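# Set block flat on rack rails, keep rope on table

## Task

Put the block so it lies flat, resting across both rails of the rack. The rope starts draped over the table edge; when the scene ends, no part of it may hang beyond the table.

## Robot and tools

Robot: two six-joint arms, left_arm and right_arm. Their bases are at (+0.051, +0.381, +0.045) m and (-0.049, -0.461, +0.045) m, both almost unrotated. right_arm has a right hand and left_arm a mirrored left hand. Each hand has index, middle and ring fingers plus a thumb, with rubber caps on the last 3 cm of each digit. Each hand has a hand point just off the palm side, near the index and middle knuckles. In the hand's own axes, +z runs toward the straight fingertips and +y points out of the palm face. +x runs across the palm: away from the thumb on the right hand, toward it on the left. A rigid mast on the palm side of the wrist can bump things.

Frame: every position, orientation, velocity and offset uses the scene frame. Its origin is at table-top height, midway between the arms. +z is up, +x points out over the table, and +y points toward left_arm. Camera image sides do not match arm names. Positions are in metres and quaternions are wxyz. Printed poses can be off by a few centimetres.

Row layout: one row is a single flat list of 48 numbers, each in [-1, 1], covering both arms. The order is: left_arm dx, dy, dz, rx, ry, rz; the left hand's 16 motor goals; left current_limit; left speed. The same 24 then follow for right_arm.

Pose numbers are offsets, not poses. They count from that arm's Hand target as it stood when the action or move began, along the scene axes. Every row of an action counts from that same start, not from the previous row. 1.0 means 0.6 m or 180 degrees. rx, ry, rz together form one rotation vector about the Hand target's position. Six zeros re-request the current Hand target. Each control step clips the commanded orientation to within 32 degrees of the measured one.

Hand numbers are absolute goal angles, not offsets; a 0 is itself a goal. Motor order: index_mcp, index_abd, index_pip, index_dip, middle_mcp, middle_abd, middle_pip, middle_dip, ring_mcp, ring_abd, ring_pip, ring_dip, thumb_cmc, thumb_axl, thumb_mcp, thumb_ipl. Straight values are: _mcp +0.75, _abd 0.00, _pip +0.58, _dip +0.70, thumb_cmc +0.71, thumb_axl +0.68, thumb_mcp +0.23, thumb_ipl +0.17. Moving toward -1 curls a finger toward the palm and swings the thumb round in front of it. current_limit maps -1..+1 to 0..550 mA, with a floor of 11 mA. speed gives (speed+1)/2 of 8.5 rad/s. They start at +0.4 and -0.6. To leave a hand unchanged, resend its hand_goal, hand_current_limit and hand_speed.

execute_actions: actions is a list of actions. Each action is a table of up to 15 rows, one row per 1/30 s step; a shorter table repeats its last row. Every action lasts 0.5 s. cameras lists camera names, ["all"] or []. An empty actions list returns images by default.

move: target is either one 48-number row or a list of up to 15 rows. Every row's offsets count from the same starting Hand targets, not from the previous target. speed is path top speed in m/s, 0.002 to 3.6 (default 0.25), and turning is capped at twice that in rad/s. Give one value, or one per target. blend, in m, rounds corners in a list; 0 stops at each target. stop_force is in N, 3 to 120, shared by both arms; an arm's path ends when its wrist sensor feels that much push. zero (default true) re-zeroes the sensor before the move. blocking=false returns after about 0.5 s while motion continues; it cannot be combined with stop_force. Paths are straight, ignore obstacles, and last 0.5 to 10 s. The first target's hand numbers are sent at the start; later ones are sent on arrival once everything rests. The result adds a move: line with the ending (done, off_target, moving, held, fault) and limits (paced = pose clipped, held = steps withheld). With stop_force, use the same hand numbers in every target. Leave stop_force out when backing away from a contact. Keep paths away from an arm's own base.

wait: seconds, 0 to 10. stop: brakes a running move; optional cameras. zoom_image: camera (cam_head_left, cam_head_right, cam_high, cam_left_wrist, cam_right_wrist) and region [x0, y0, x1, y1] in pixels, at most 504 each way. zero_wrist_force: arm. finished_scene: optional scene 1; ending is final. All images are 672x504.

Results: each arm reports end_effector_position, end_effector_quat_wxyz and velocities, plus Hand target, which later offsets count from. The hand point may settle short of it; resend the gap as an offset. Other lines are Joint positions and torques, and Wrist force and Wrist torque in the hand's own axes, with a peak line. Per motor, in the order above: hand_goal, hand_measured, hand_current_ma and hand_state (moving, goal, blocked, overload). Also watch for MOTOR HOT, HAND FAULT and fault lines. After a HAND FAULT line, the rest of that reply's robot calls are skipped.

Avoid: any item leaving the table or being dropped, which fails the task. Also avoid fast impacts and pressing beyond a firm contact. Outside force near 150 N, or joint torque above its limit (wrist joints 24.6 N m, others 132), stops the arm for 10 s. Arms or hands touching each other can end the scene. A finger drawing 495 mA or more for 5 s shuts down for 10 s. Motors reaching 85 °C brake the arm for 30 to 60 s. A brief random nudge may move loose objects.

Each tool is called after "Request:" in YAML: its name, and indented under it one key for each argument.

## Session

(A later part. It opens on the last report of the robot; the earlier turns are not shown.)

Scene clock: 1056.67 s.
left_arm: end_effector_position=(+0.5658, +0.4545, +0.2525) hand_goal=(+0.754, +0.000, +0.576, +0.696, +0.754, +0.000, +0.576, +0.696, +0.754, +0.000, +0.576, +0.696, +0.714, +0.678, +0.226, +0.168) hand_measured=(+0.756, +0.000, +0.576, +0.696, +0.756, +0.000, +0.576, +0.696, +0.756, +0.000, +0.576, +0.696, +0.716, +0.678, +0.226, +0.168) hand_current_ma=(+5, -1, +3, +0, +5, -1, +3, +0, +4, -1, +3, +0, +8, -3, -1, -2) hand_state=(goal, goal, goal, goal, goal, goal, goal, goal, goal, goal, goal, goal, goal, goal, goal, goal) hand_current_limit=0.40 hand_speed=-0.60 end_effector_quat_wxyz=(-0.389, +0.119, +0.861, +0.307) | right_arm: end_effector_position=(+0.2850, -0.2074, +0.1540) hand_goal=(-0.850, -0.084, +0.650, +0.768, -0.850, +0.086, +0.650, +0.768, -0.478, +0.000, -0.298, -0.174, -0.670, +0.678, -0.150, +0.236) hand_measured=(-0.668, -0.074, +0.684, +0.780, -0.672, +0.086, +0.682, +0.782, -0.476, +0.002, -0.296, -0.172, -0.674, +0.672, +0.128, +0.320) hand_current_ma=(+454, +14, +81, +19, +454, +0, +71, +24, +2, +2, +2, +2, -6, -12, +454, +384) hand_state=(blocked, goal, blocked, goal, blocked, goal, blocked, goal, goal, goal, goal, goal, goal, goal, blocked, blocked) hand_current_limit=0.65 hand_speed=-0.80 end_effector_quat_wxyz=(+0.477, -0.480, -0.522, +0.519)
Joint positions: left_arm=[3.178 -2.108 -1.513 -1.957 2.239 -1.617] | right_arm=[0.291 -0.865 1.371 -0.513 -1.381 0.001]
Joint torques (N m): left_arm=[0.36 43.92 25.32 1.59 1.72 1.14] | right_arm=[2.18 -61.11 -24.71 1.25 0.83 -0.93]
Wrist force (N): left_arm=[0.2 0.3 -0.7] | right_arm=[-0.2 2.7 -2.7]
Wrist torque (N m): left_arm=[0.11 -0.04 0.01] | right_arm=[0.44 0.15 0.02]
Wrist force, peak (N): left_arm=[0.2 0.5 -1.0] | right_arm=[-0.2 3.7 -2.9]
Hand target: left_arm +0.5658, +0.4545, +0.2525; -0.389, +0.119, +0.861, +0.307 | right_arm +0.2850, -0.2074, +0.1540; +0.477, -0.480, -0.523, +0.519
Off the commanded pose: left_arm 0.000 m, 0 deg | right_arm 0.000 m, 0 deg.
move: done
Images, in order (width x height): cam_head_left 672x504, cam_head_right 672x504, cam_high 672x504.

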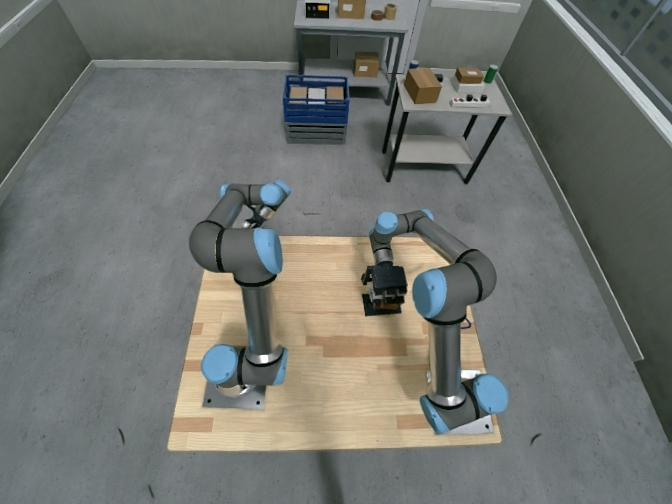

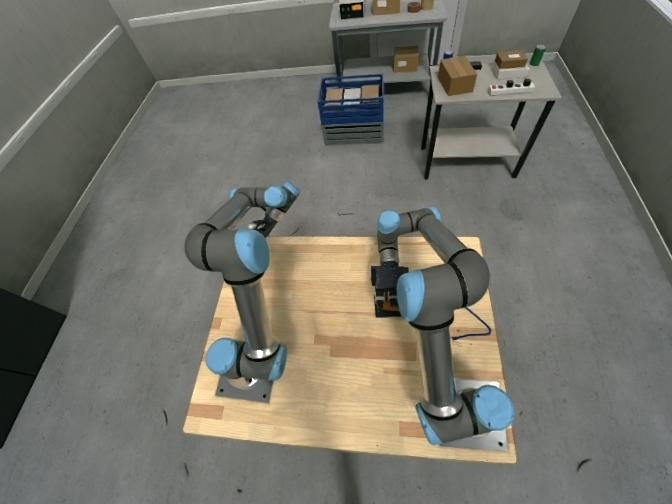

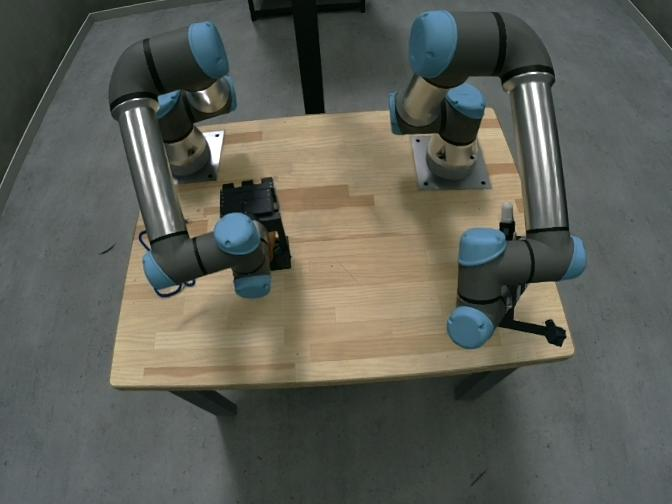

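Request:
move:
  target: [0,0,0,0,0,0,0.754,0,0.576,0.696,0.754,0,0.576,0.696,0.754,0,0.576,0.696,0.714,0.678,0.226,0.168,0.4,-0.6,-0.0067,0.0167,0,0,0,0,-0.85,-0.085,0.65,0.768,-0.85,0.085,0.65,0.768,-0.479,0,-0.299,-0.174,-0.671,0.678,-0.15,0.235,0.65,-0.8]
  speed: 0.04

Request:
move:
  target: [0,0,0,0,0,0,0.754,0,0.576,0.696,0.754,0,0.576,0.696,0.754,0,0.576,0.696,0.714,0.678,0.226,0.168,0.4,-0.6,0,0,-0.06,0,0,0,-0.85,-0.085,0.65,0.768,-0.85,0.085,0.65,0.768,-0.479,0,-0.299,-0.174,-0.671,0.678,-0.15,0.235,0.65,-0.8]
  speed: 0.015
  stop_force: 3
  cameras: ["cam_high","cam_head_left","cam_head_right","cam_right_wrist"]

Request:
zoom_image:
  camera: "cam_high"
  region: [225, 200, 305, 285]

Request:
zoom_image:
  camera: "cam_head_left"
  region: [355, 275, 415, 320]

Request:
zoom_image:
  camera: "cam_head_right"
  region: [365, 270, 425, 320]

Scene clock: 1079.97 s.
left_arm: end_effector_position=(+0.5658, +0.4545, +0.2525) hand_goal=(+0.754, +0.000, +0.576, +0.696, +0.754, +0.000, +0.576, +0.696, +0.754, +0.000, +0.576, +0.696, +0.714, +0.678, +0.226, +0.168) hand_measured=(+0.756, +0.000, +0.576, +0.696, +0.756, +0.000, +0.576, +0.696, +0.756, +0.000, +0.576, +0.696, +0.716, +0.678, +0.226, +0.168) hand_current_ma=(+5, -1, +3, +0, +5, -1, +3, +0, +4, -1, +3, +0, +8, -3, -1, -2) hand_state=(goal, goal, goal, goal, goal, goal, goal, goal, goal, goal, goal, goal, goal, goal, goal, goal) hand_current_limit=0.40 hand_speed=-0.60 end_effector_quat_wxyz=(-0.389, +0.119, +0.861, +0.307) | right_arm: end_effector_position=(+0.2809, -0.1973, +0.1540) hand_goal=(-0.850, -0.084, +0.650, +0.768, -0.850, +0.086, +0.650, +0.768, -0.478, +0.000, -0.298, -0.174, -0.670, +0.678, -0.150, +0.236) hand_measured=(-0.668, -0.074, +0.684, +0.780, -0.672, +0.086, +0.682, +0.782, -0.476, +0.002, -0.296, -0.172, -0.674, +0.672, +0.128, +0.320) hand_current_ma=(+454, +14, +81, +19, +454, +0, +71, +24, +2, +2, +2, +2, -6, -12, +454, +384) hand_state=(blocked, goal, blocked, goal, blocked, goal, blocked, goal, goal, goal, goal, goal, goal, goal, blocked, blocked) hand_current_limit=0.65 hand_speed=-0.80 end_effector_quat_wxyz=(+0.477, -0.480, -0.523, +0.519)
Joint positions: left_arm=[3.178 -2.108 -1.513 -1.957 2.239 -1.617] | right_arm=[0.308 -0.862 1.366 -0.511 -1.364 0.001]
Joint torques (N m): left_arm=[0.33 43.29 25.39 1.58 1.65 1.27] | right_arm=[-10.84 -44.57 -18.35 3.29 -1.21 2]
Wrist force (N): left_arm=[0.0 0.1 -0.7] | right_arm=[-0.1 2.7 -2.8]
Wrist torque (N m): left_arm=[0.07 -0.02 0.00] | right_arm=[0.46 0.14 0.03]
Wrist force, peak (N): left_arm=[0.2 0.3 -1.1] | right_arm=[-0.2 2.9 -3.0]
Hand target: left_arm +0.5658, +0.4545, +0.2525; -0.389, +0.119, +0.861, +0.307 | right_arm +0.2810, -0.1974, +0.1540; +0.477, -0.480, -0.523, +0.519
Off the commanded pose: left_arm 0.000 m, 0 deg | right_arm 0.000 m, 0 deg.
move: done

Scene clock: 1082.07 s.
left_arm: end_effector_position=(+0.5658, +0.4545, +0.2525) hand_goal=(+0.754, +0.000, +0.576, +0.696, +0.754, +0.000, +0.576, +0.696, +0.754, +0.000, +0.576, +0.696, +0.714, +0.678, +0.226, +0.168) hand_measured=(+0.756, +0.000, +0.576, +0.696, +0.756, +0.000, +0.576, +0.696, +0.756, +0.000, +0.576, +0.696, +0.716, +0.678, +0.226, +0.168) hand_current_ma=(+5, -1, +3, +0, +5, -1, +3, +0, +4, -1, +3, +0, +8, -3, -1, -2) hand_state=(goal, goal, goal, goal, goal, goal, goal, goal, goal, goal, goal, goal, goal, goal, goal, goal) hand_current_limit=0.40 hand_speed=-0.60 end_effector_quat_wxyz=(-0.389, +0.119, +0.861, +0.307) | right_arm: end_effector_position=(+0.2810, -0.1974, +0.1375) hand_goal=(-0.850, -0.084, +0.650, +0.768, -0.850, +0.086, +0.650, +0.768, -0.478, +0.000, -0.298, -0.174, -0.670, +0.678, -0.150, +0.236) hand_measured=(-0.668, -0.072, +0.684, +0.780, -0.672, +0.086, +0.684, +0.782, -0.476, +0.002, -0.296, -0.172, -0.676, +0.670, +0.128, +0.314) hand_current_ma=(+454, +16, +82, +21, +454, +0, +78, +25, +2, +2, +2, +2, -7, -13, +454, +350) hand_state=(blocked, goal, blocked, goal, blocked, goal, blocked, goal, goal, goal, goal, goal, goal, goal, blocked, blocked) hand_current_limit=0.65 hand_speed=-0.80 end_effector_quat_wxyz=(+0.477, -0.480, -0.523, +0.519)
Joint positions: left_arm=[3.178 -2.108 -1.513 -1.957 2.239 -1.617] | right_arm=[0.308 -0.842 1.379 -0.543 -1.364 0.001]
Joint torques (N m): left_arm=[0.09 43.61 24.96 1.57 1.75 1.17] | right_arm=[-7.07 -63.39 -24.28 3.17 -1.59 1.89]
Wrist force (N): left_arm=[0.4 0.3 -0.8] | right_arm=[-0.3 2.4 -2.8]
Wrist torque (N m): left_arm=[0.11 -0.07 0.03] | right_arm=[0.43 0.16 0.00]
Wrist force, peak (N): left_arm=[0.2 0.3 -1.1] | right_arm=[-0.8 -7.6 -3.9]
Hand target: left_arm +0.5658, +0.4545, +0.2525; -0.389, +0.119, +0.861, +0.307 | right_arm +0.2810, -0.1974, +0.1375; +0.477, -0.480, -0.523, +0.519 (not the last commanded pose)
Off the commanded pose: left_arm 0.000 m, 0 deg | right_arm 0.019 m, 0 deg.
move: contact (right_arm)
Images, in order (width x height): cam_head_left 672x504, cam_head_right 672x504, cam_high 672x504, cam_right_wrist 672x504.

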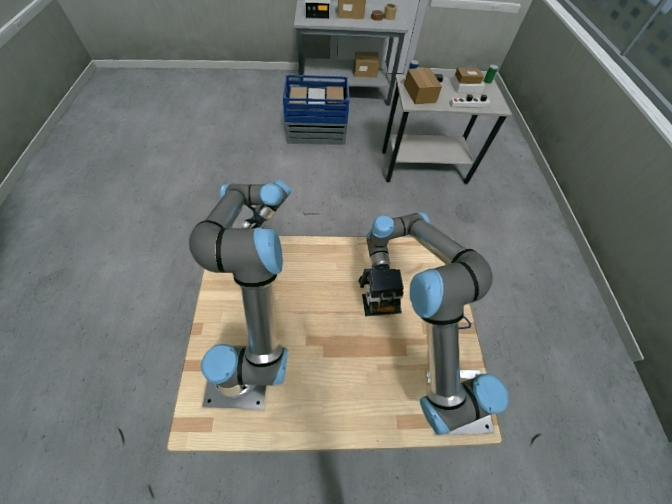

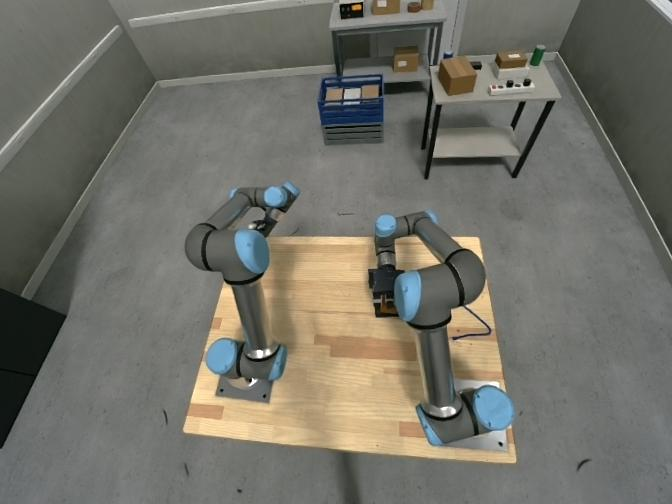

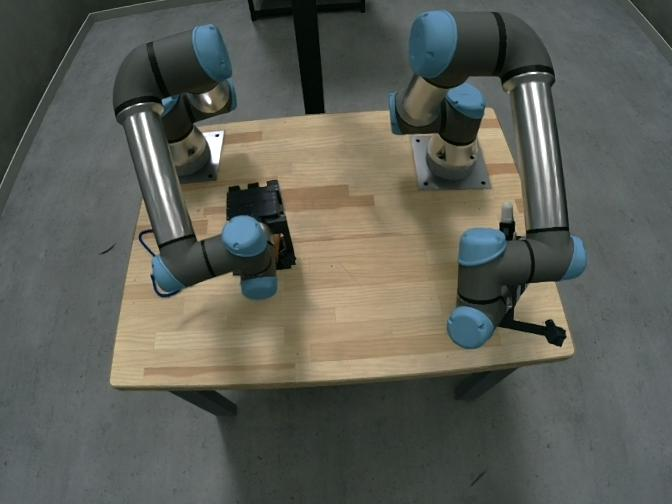

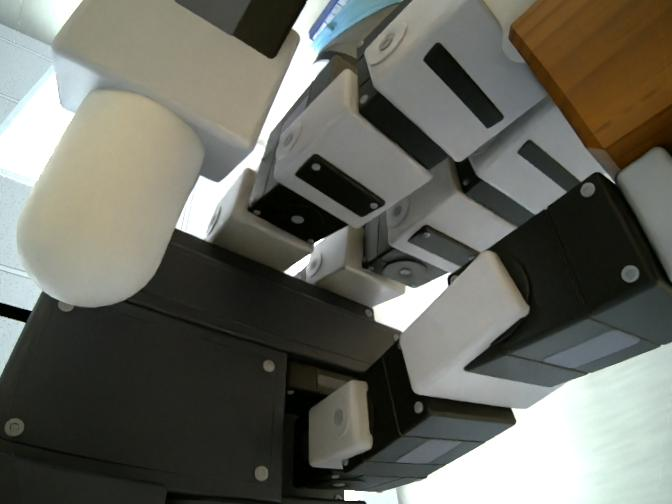

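Scaled by 5.929 from the camera's 672x504 image, which has a finer 960x720 frame.

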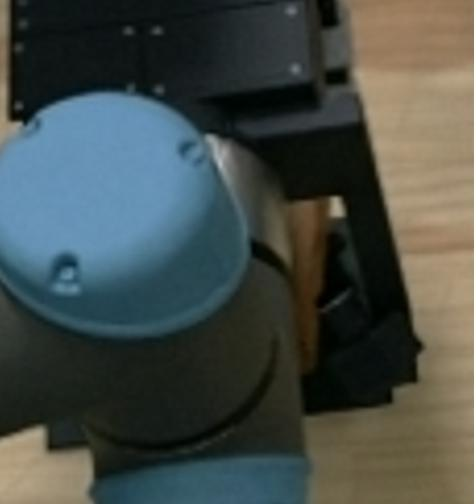

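Scaled by 8.400 from the camera's 672x504 image, which has a finer 960x720 frame.

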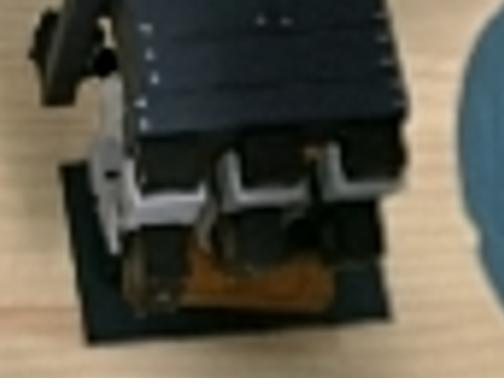

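Scaled by 8.400 from the camera's 672x504 image, which has a finer 960x720 frame.

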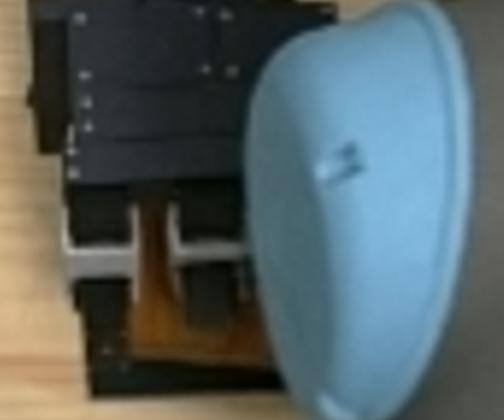

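Request:
move:
  target: [0,0,0,0,0,0,0.754,0,0.576,0.696,0.754,0,0.576,0.696,0.754,0,0.576,0.696,0.714,0.678,0.226,0.168,0.4,-0.6,0,0,-0.0055,0,0,0,-0.85,-0.085,0.65,0.768,-0.85,0.085,0.65,0.768,-0.479,0,-0.299,-0.174,-0.671,0.678,-0.15,0.235,0.65,-0.8]
  speed: 0.006
  stop_force: 8

Request:
move:
  target:
    - [0,0,0,0,0,0,0.754,0,0.576,0.696,0.754,0,0.576,0.696,0.754,0,0.576,0.696,0.714,0.678,0.226,0.168,0.4,-0.6,0,0,0,0,0,0,-0.67,-0.085,0.68,0.78,-0.67,0.085,0.68,0.78,-0.479,0,-0.299,-0.174,-0.671,0.678,0.128,0.314,0.3,-0.9]
    - [0,0,0,0,0,0,0.754,0,0.576,0.696,0.754,0,0.576,0.696,0.754,0,0.576,0.696,0.714,0.678,0.226,0.168,0.4,-0.6,0,0,0,0,0,0,-0.57,-0.085,0.65,0.768,-0.57,0.085,0.65,0.768,-0.479,0,-0.299,-0.174,-0.671,0.678,0.22,0.314,0.3,-0.9]
  speed: 0.01
  cameras: ["cam_high","cam_head_left","cam_right_wrist"]

Request:
zoom_image:
  camera: "cam_head_left"
  region: [355, 275, 415, 320]

Request:
zoom_image:
  camera: "cam_high"
  region: [225, 200, 305, 285]

Scene clock: 1094.70 s.
left_arm: end_effector_position=(+0.5658, +0.4545, +0.2525) hand_goal=(+0.754, +0.000, +0.576, +0.696, +0.754, +0.000, +0.576, +0.696, +0.754, +0.000, +0.576, +0.696, +0.714, +0.678, +0.226, +0.168) hand_measured=(+0.756, +0.000, +0.576, +0.696, +0.756, +0.000, +0.576, +0.696, +0.756, +0.000, +0.576, +0.696, +0.716, +0.678, +0.226, +0.168) hand_current_ma=(+5, -1, +3, +0, +5, -1, +3, +0, +4, -1, +3, +0, +8, -3, -1, -2) hand_state=(goal, goal, goal, goal, goal, goal, goal, goal, goal, goal, goal, goal, goal, goal, goal, goal) hand_current_limit=0.40 hand_speed=-0.60 end_effector_quat_wxyz=(-0.389, +0.119, +0.861, +0.307) | right_arm: end_effector_position=(+0.2811, -0.1974, +0.1370) hand_goal=(-0.850, -0.084, +0.650, +0.768, -0.850, +0.086, +0.650, +0.768, -0.478, +0.000, -0.298, -0.174, -0.670, +0.678, -0.150, +0.236) hand_measured=(-0.670, -0.072, +0.686, +0.780, -0.672, +0.086, +0.684, +0.782, -0.476, +0.002, -0.296, -0.172, -0.676, +0.670, +0.128, +0.312) hand_current_ma=(+454, +16, +82, +21, +454, +0, +79, +25, +2, +2, +2, +2, -10, -13, +454, +343) hand_state=(blocked, goal, blocked, goal, blocked, goal, blocked, goal, goal, goal, goal, goal, goal, goal, blocked, blocked) hand_current_limit=0.65 hand_speed=-0.80 end_effector_quat_wxyz=(+0.477, -0.480, -0.523, +0.519)
Joint positions: left_arm=[3.178 -2.108 -1.513 -1.957 2.239 -1.617] | right_arm=[0.308 -0.842 1.379 -0.544 -1.364 0.001]
Joint torques (N m): left_arm=[-0.06 43.9 25.48 1.54 1.71 1.12] | right_arm=[-1.89 -61.43 -24.43 2.98 -1.15 1.1]
Wrist force (N): left_arm=[0.1 0.4 -0.9] | right_arm=[-0.4 0.0 -2.4]
Wrist torque (N m): left_arm=[0.13 -0.03 0.00] | right_arm=[0.25 0.18 -0.05]
Wrist force, peak (N): left_arm=[0.1 0.4 -1.2] | right_arm=[-1.0 -9.0 -4.2]
Hand target: left_arm +0.5658, +0.4545, +0.2525; -0.389, +0.119, +0.861, +0.307 | right_arm +0.2811, -0.1974, +0.1370; +0.477, -0.480, -0.523, +0.519 (not the last commanded pose)
Off the commanded pose: left_arm 0.000 m, 0 deg | right_arm 0.003 m, 0 deg.
move: contact (right_arm)

Scene clock: 1095.87 s.
left_arm: end_effector_position=(+0.5658, +0.4545, +0.2525) hand_goal=(+0.754, +0.000, +0.576, +0.696, +0.754, +0.000, +0.576, +0.696, +0.754, +0.000, +0.576, +0.696, +0.714, +0.678, +0.226, +0.168) hand_measured=(+0.756, +0.000, +0.576, +0.696, +0.756, +0.000, +0.576, +0.696, +0.756, +0.000, +0.576, +0.696, +0.716, +0.678, +0.226, +0.168) hand_current_ma=(+5, -1, +3, +0, +5, -1, +3, +0, +4, -1, +3, +0, +8, -3, -1, -2) hand_state=(goal, goal, goal, goal, goal, goal, goal, goal, goal, goal, goal, goal, goal, goal, goal, goal) hand_current_limit=0.40 hand_speed=-0.60 end_effector_quat_wxyz=(-0.389, +0.119, +0.861, +0.307) | right_arm: end_effector_position=(+0.2811, -0.1974, +0.1370) hand_goal=(-0.570, -0.084, +0.650, +0.768, -0.570, +0.086, +0.650, +0.768, -0.478, +0.000, -0.298, -0.174, -0.670, +0.678, +0.220, +0.314) hand_measured=(-0.574, -0.080, +0.652, +0.770, -0.574, +0.084, +0.652, +0.770, -0.476, +0.002, -0.296, -0.172, -0.672, +0.676, +0.218, +0.316) hand_current_ma=(-4, +4, +2, +3, -4, -1, +2, +3, +2, +2, +2, +2, -1, -3, -3, +2) hand_state=(goal, goal, goal, goal, goal, goal, goal, goal, goal, goal, goal, goal, goal, goal, goal, goal) hand_current_limit=0.30 hand_speed=-0.90 end_effector_quat_wxyz=(+0.477, -0.480, -0.523, +0.519)
Joint positions: left_arm=[3.178 -2.108 -1.513 -1.957 2.239 -1.617] | right_arm=[0.308 -0.842 1.379 -0.544 -1.364 0.001]
Joint torques (N m): left_arm=[0.27 43.81 24.72 1.53 1.63 1.14] | right_arm=[-0.93 -55.62 -21.51 2.09 -0.55 1.03]
Wrist force (N): left_arm=[0.1 0.3 -0.8] | right_arm=[-0.3 0.2 -2.9]
Wrist torque (N m): left_arm=[0.11 -0.04 0.01] | right_arm=[0.25 0.16 -0.01]
Wrist force, peak (N): left_arm=[0.2 0.2 -1.1] | right_arm=[-0.4 -2.0 -3.4]
Hand target: left_arm +0.5658, +0.4545, +0.2525; -0.389, +0.119, +0.861, +0.307 | right_arm +0.2811, -0.1974, +0.1370; +0.477, -0.480, -0.523, +0.519
Off the commanded pose: left_arm 0.000 m, 0 deg | right_arm 0.000 m, 0 deg.
move: done
Images, in order (width x height): cam_head_left 672x504, cam_high 672x504, cam_right_wrist 672x504.

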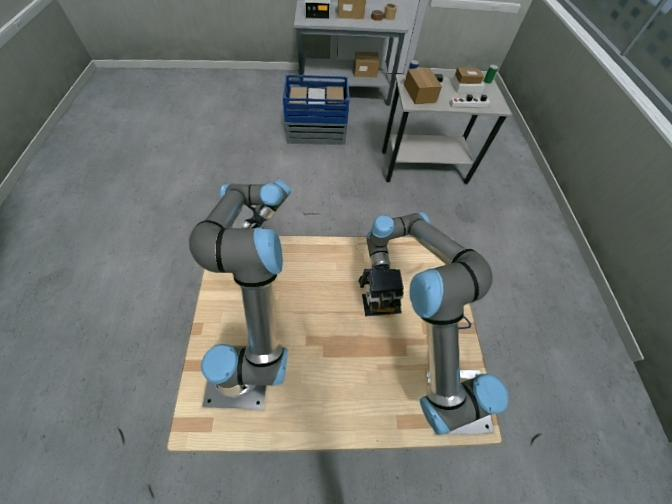

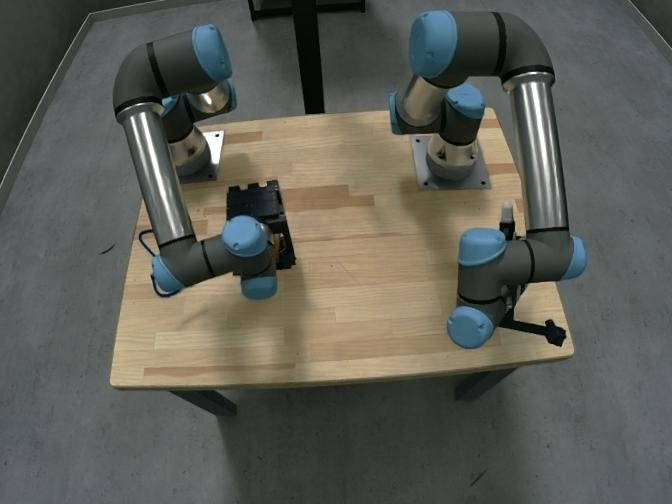

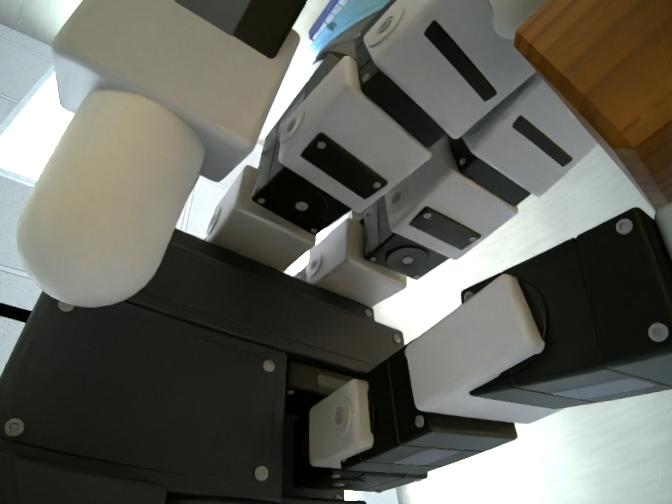

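Scaled by 8.400 from the camera's 672x504 image, which has a finer 960x720 frame.

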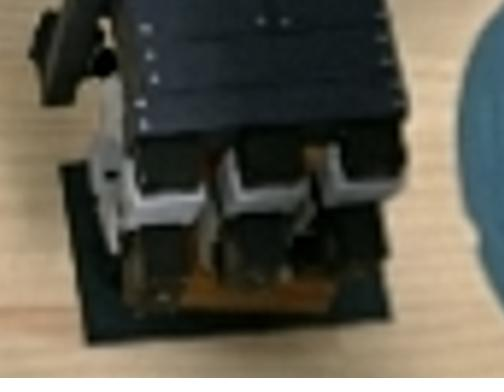

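Scaled by 5.929 from the camera's 672x504 image, which has a finer 960x720 frame.

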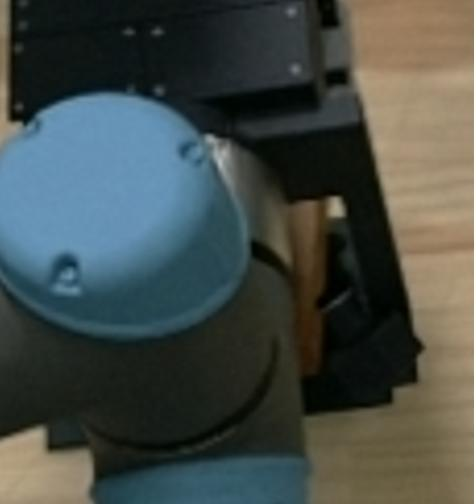

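Request:
move:
  target:
    - [0,0,0,0,0,0,0.754,0,0.576,0.696,0.754,0,0.576,0.696,0.754,0,0.576,0.696,0.714,0.678,0.226,0.168,0.4,-0.6,0,0,0,0,0,0,-0.38,-0.085,0.65,0.768,-0.38,0.085,0.65,0.768,-0.479,0,-0.299,-0.174,-0.671,0.678,0.4,0.314,0.4,-0.85]
    - [0,0,0,0,0,0,0.754,0,0.576,0.696,0.754,0,0.576,0.696,0.754,0,0.576,0.696,0.714,0.678,0.226,0.168,0.4,-0.6,0,0,0.2,0,0,0,-0.38,-0.085,0.65,0.768,-0.38,0.085,0.65,0.768,-0.479,0,-0.299,-0.174,-0.671,0.678,0.4,0.314,0.4,-0.85]
    - [0,0,0,0,0,0,0.754,0,0.576,0.696,0.754,0,0.576,0.696,0.754,0,0.576,0.696,0.714,0.678,0.226,0.168,0.4,-0.6,-0.1,-0.3,0.25,0,0,0,-0.38,-0.085,0.65,0.768,-0.38,0.085,0.65,0.768,-0.479,0,-0.299,-0.174,-0.671,0.678,0.4,0.314,0.4,-0.85]
  speed: [0.05,0.08,0.2]
  cameras: ["cam_high","cam_head_left","cam_head_right"]

Request:
zoom_image:
  camera: "cam_high"
  region: [110, 200, 310, 310]

Request:
zoom_image:
  camera: "cam_high"
  region: [220, 210, 305, 285]

Request:
zoom_image:
  camera: "cam_head_left"
  region: [350, 275, 470, 345]

Scene clock: 1107.77 s.
left_arm: end_effector_position=(+0.5658, +0.4545, +0.2525) hand_goal=(+0.754, +0.000, +0.576, +0.696, +0.754, +0.000, +0.576, +0.696, +0.754, +0.000, +0.576, +0.696, +0.714, +0.678, +0.226, +0.168) hand_measured=(+0.756, +0.000, +0.576, +0.696, +0.756, +0.000, +0.576, +0.696, +0.756, +0.000, +0.576, +0.696, +0.716, +0.678, +0.226, +0.168) hand_current_ma=(+5, -1, +3, +0, +5, -1, +3, +0, +4, -1, +3, +0, +8, -3, -1, -2) hand_state=(goal, goal, goal, goal, goal, goal, goal, goal, goal, goal, goal, goal, goal, goal, goal, goal) hand_current_limit=0.40 hand_speed=-0.60 end_effector_quat_wxyz=(-0.389, +0.119, +0.861, +0.307) | right_arm: end_effector_position=(+0.2211, -0.3773, +0.2869) hand_goal=(-0.380, -0.084, +0.650, +0.768, -0.380, +0.086, +0.650, +0.768, -0.478, +0.000, -0.298, -0.174, -0.670, +0.678, +0.400, +0.314) hand_measured=(-0.386, -0.080, +0.652, +0.770, -0.386, +0.084, +0.652, +0.770, -0.476, +0.002, -0.296, -0.172, -0.670, +0.676, +0.396, +0.316) hand_current_ma=(-10, +3, +1, +2, -10, -1, +1, +3, +2, +2, +2, +2, +0, -3, -7, +2) hand_state=(goal, goal, goal, goal, goal, goal, goal, goal, goal, goal, goal, goal, goal, goal, goal, goal) hand_current_limit=0.40 hand_speed=-0.85 end_effector_quat_wxyz=(+0.477, -0.480, -0.523, +0.519)
Joint positions: left_arm=[3.178 -2.108 -1.513 -1.957 2.239 -1.617] | right_arm=[0.002 -1.267 1.63 -0.37 -1.67 -0.001]
Joint torques (N m): left_arm=[0.03 43.83 25.39 1.52 1.64 1.2] | right_arm=[-10.32 -39.46 -11.51 2.71 -1.26 -1.24]
Wrist force (N): left_arm=[-0.1 0.1 -1.0] | right_arm=[-0.2 0.0 -2.7]
Wrist torque (N m): left_arm=[0.10 -0.01 0.00] | right_arm=[0.21 0.13 0.08]
Wrist force, peak (N): left_arm=[0.2 0.2 -1.1] | right_arm=[1.6 0.3 -3.4]
Hand target: left_arm +0.5658, +0.4545, +0.2525; -0.389, +0.119, +0.861, +0.307 | right_arm +0.2211, -0.3774, +0.2870; +0.477, -0.480, -0.523, +0.519
Off the commanded pose: left_arm 0.000 m, 0 deg | right_arm 0.000 m, 0 deg.
move: done
Images, in order (width x height): cam_head_left 672x504, cam_head_right 672x504, cam_high 672x504.

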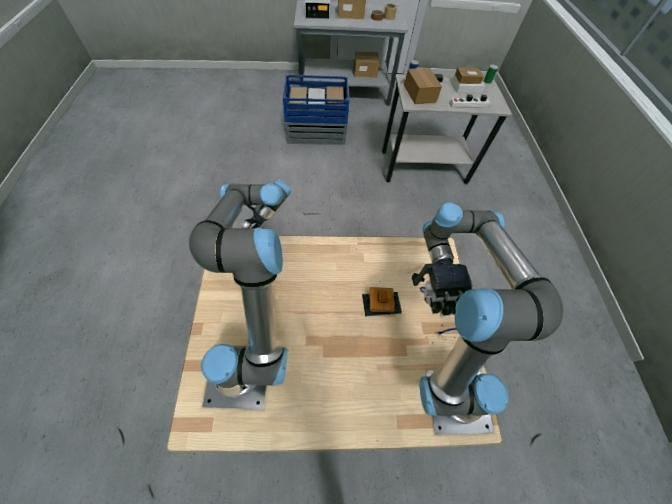

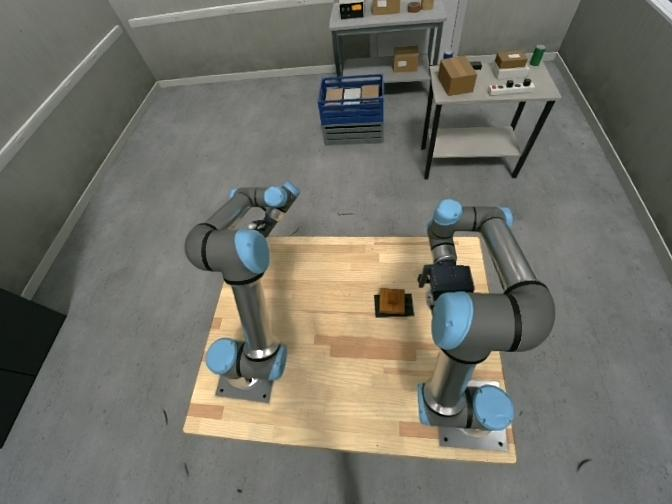

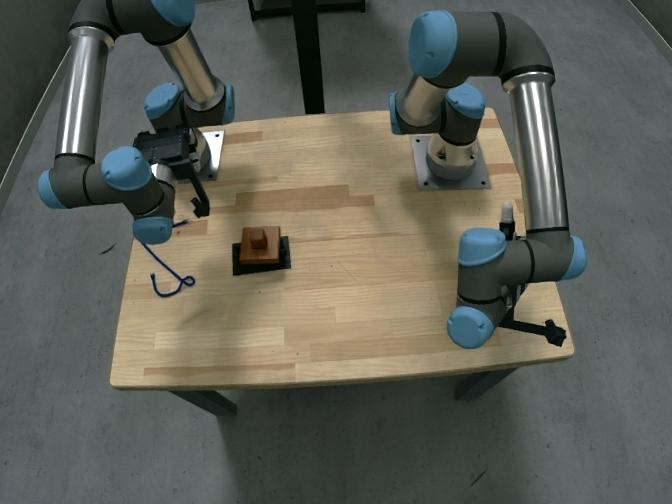

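Scaled by 2.520 from the camera's 672x504 image, which has a finer 960x720 frame.

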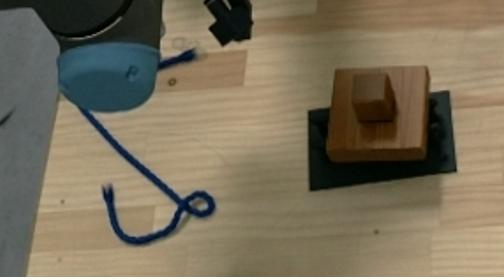

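Scaled by 5.929 from the camera's 672x504 image, which has a finer 960x720 frame.

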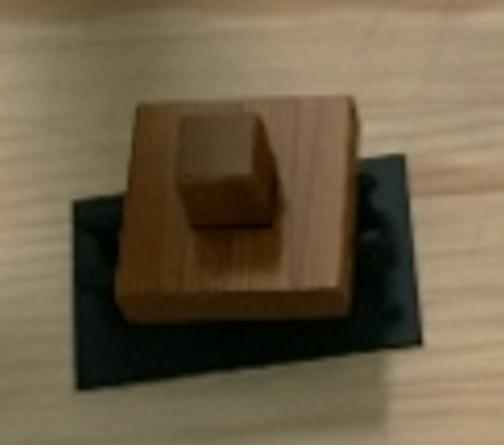

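Scaled by 4.200 from the camera's 672x504 image, which has a finer 960x720 frame.

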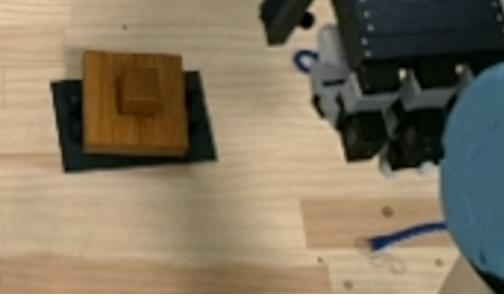

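Request:
zoom_image:
  camera: "cam_high"
  region: [228, 222, 296, 280]

Request:
zoom_image:
  camera: "cam_head_left"
  region: [355, 280, 407, 320]

Request:
zoom_image:
  camera: "cam_head_right"
  region: [368, 280, 420, 320]

Scaled by 7.412 from the camera's 672x504 image, which has a finer 960x720 frame.

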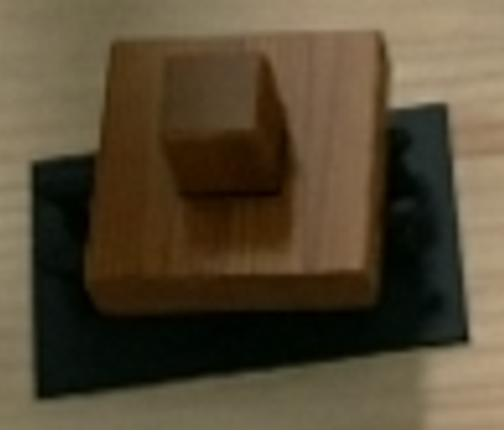

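Scaled by 9.692 from the camera's 672x504 image, which has a finer 960x720 frame.

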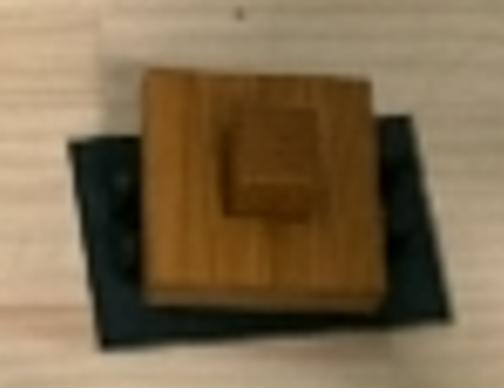

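Scaled by 9.692 from the camera's 672x504 image, which has a finer 960x720 frame.

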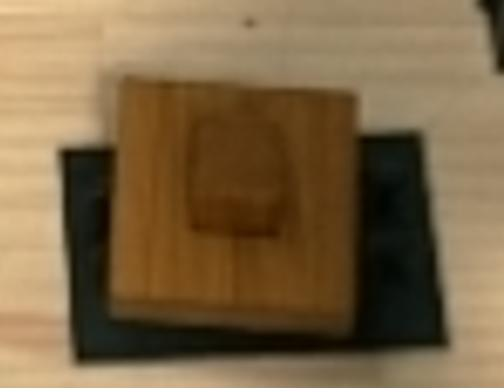

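Request:
move:
  target: [0,0,0,0,0,0,0.754,0,0.576,0.696,0.754,0,0.576,0.696,0.754,0,0.576,0.696,0.714,0.678,0.226,0.168,0.4,-0.6,0.15,0.3,0.05,0,0,0,-0.38,0,0.65,0.768,-0.38,0,0.65,0.768,-0.479,0,-0.299,-0.174,-0.671,0.678,0.4,0.314,0.4,-0.85]
  speed: 0.25
  cameras: ["cam_high","cam_head_left","cam_head_right"]

Request:
zoom_image:
  camera: "cam_high"
  region: [110, 190, 230, 310]

Request:
zoom_image:
  camera: "cam_head_left"
  region: [400, 260, 510, 360]

Request:
zoom_image:
  camera: "cam_head_right"
  region: [410, 260, 520, 360]

Scene clock: 1132.50 s.
left_arm: end_effector_position=(+0.5658, +0.4545, +0.2525) hand_goal=(+0.754, +0.000, +0.576, +0.696, +0.754, +0.000, +0.576, +0.696, +0.754, +0.000, +0.576, +0.696, +0.714, +0.678, +0.226, +0.168) hand_measured=(+0.756, +0.000, +0.576, +0.696, +0.756, +0.000, +0.576, +0.696, +0.756, +0.000, +0.576, +0.696, +0.716, +0.678, +0.226, +0.168) hand_current_ma=(+5, -1, +3, +0, +5, -1, +3, +0, +4, -1, +3, +0, +8, -3, -1, -2) hand_state=(goal, goal, goal, goal, goal, goal, goal, goal, goal, goal, goal, goal, goal, goal, goal, goal) hand_current_limit=0.40 hand_speed=-0.60 end_effector_quat_wxyz=(-0.389, +0.119, +0.861, +0.307) | right_arm: end_effector_position=(+0.3111, -0.1975, +0.3170) hand_goal=(-0.380, +0.000, +0.650, +0.768, -0.380, +0.000, +0.650, +0.768, -0.478, +0.000, -0.298, -0.174, -0.670, +0.678, +0.400, +0.314) hand_measured=(-0.386, -0.004, +0.652, +0.770, -0.386, +0.002, +0.652, +0.770, -0.476, +0.002, -0.296, -0.172, -0.670, +0.676, +0.396, +0.316) hand_current_ma=(-9, -3, +1, +2, -9, +2, +1, +3, +2, +2, +2, +2, +0, -3, -6, +2) hand_state=(goal, goal, goal, goal, goal, goal, goal, goal, goal, goal, goal, goal, goal, goal, goal, goal) hand_current_limit=0.40 hand_speed=-0.85 end_effector_quat_wxyz=(+0.477, -0.480, -0.523, +0.519)
Joint positions: left_arm=[3.178 -2.108 -1.513 -1.957 2.239 -1.617] | right_arm=[0.295 -0.921 1.029 -0.115 -1.377 0.001]
Joint torques (N m): left_arm=[0.42 44.13 25 1.5 1.69 1.2] | right_arm=[4.51 -40.37 -25.53 2.7 0.91 1.25]
Wrist force (N): left_arm=[0.1 0.2 -0.8] | right_arm=[-0.1 0.2 -2.8]
Wrist torque (N m): left_arm=[0.10 -0.02 0.01] | right_arm=[0.21 0.14 0.03]
Wrist force, peak (N): left_arm=[0.2 0.2 -1.2] | right_arm=[1.4 -0.3 -3.8]
Hand target: left_arm +0.5658, +0.4545, +0.2525; -0.389, +0.119, +0.861, +0.307 | right_arm +0.3111, -0.1974, +0.3170; +0.477, -0.480, -0.523, +0.519
Off the commanded pose: left_arm 0.000 m, 0 deg | right_arm 0.000 m, 0 deg.
move: done
Images, in order (width x height): cam_head_left 672x504, cam_head_right 672x504, cam_high 672x504.

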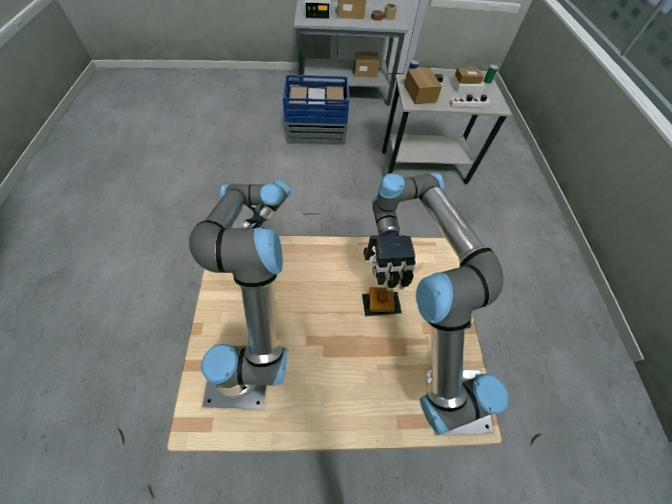

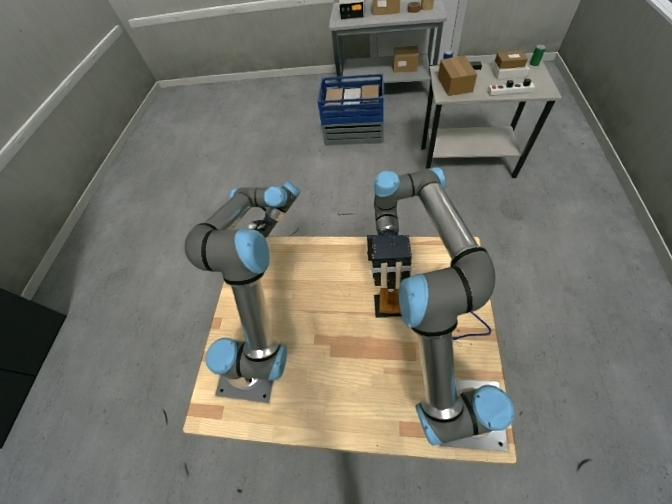

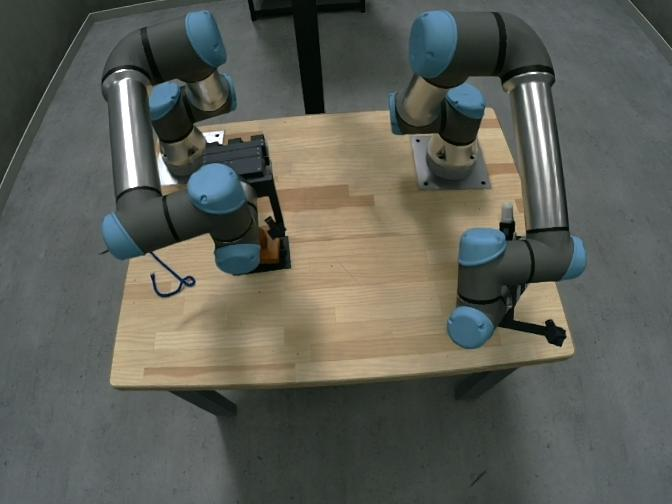

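Scaled by 4.200 from the camera's 672x504 image, which has a finer 960x720 frame.

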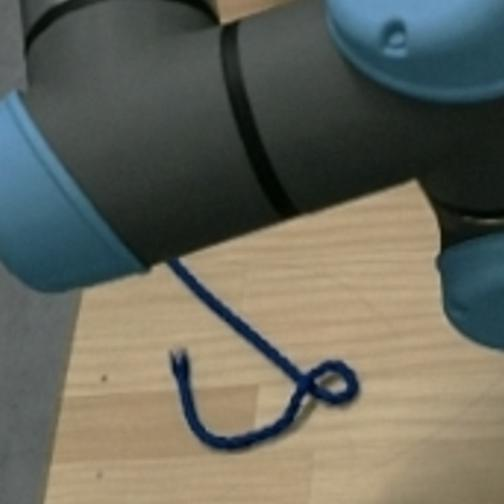

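Scaled by 4.582 from the camera's 672x504 image, which has a finer 960x720 frame.

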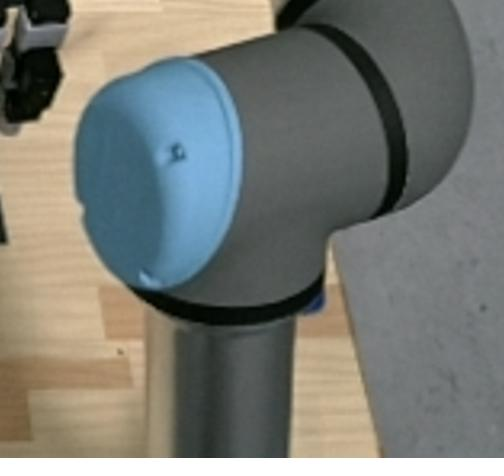

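Scaled by 4.582 from the camera's 672x504 image, which has a finer 960x720 frame.

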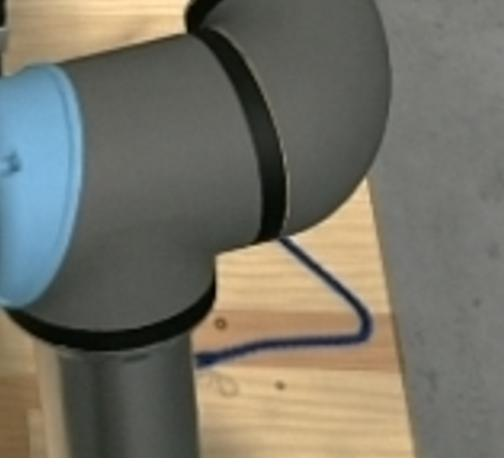

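Request:
finished_scene:
  scene: 1

The scene is finished: the task was done.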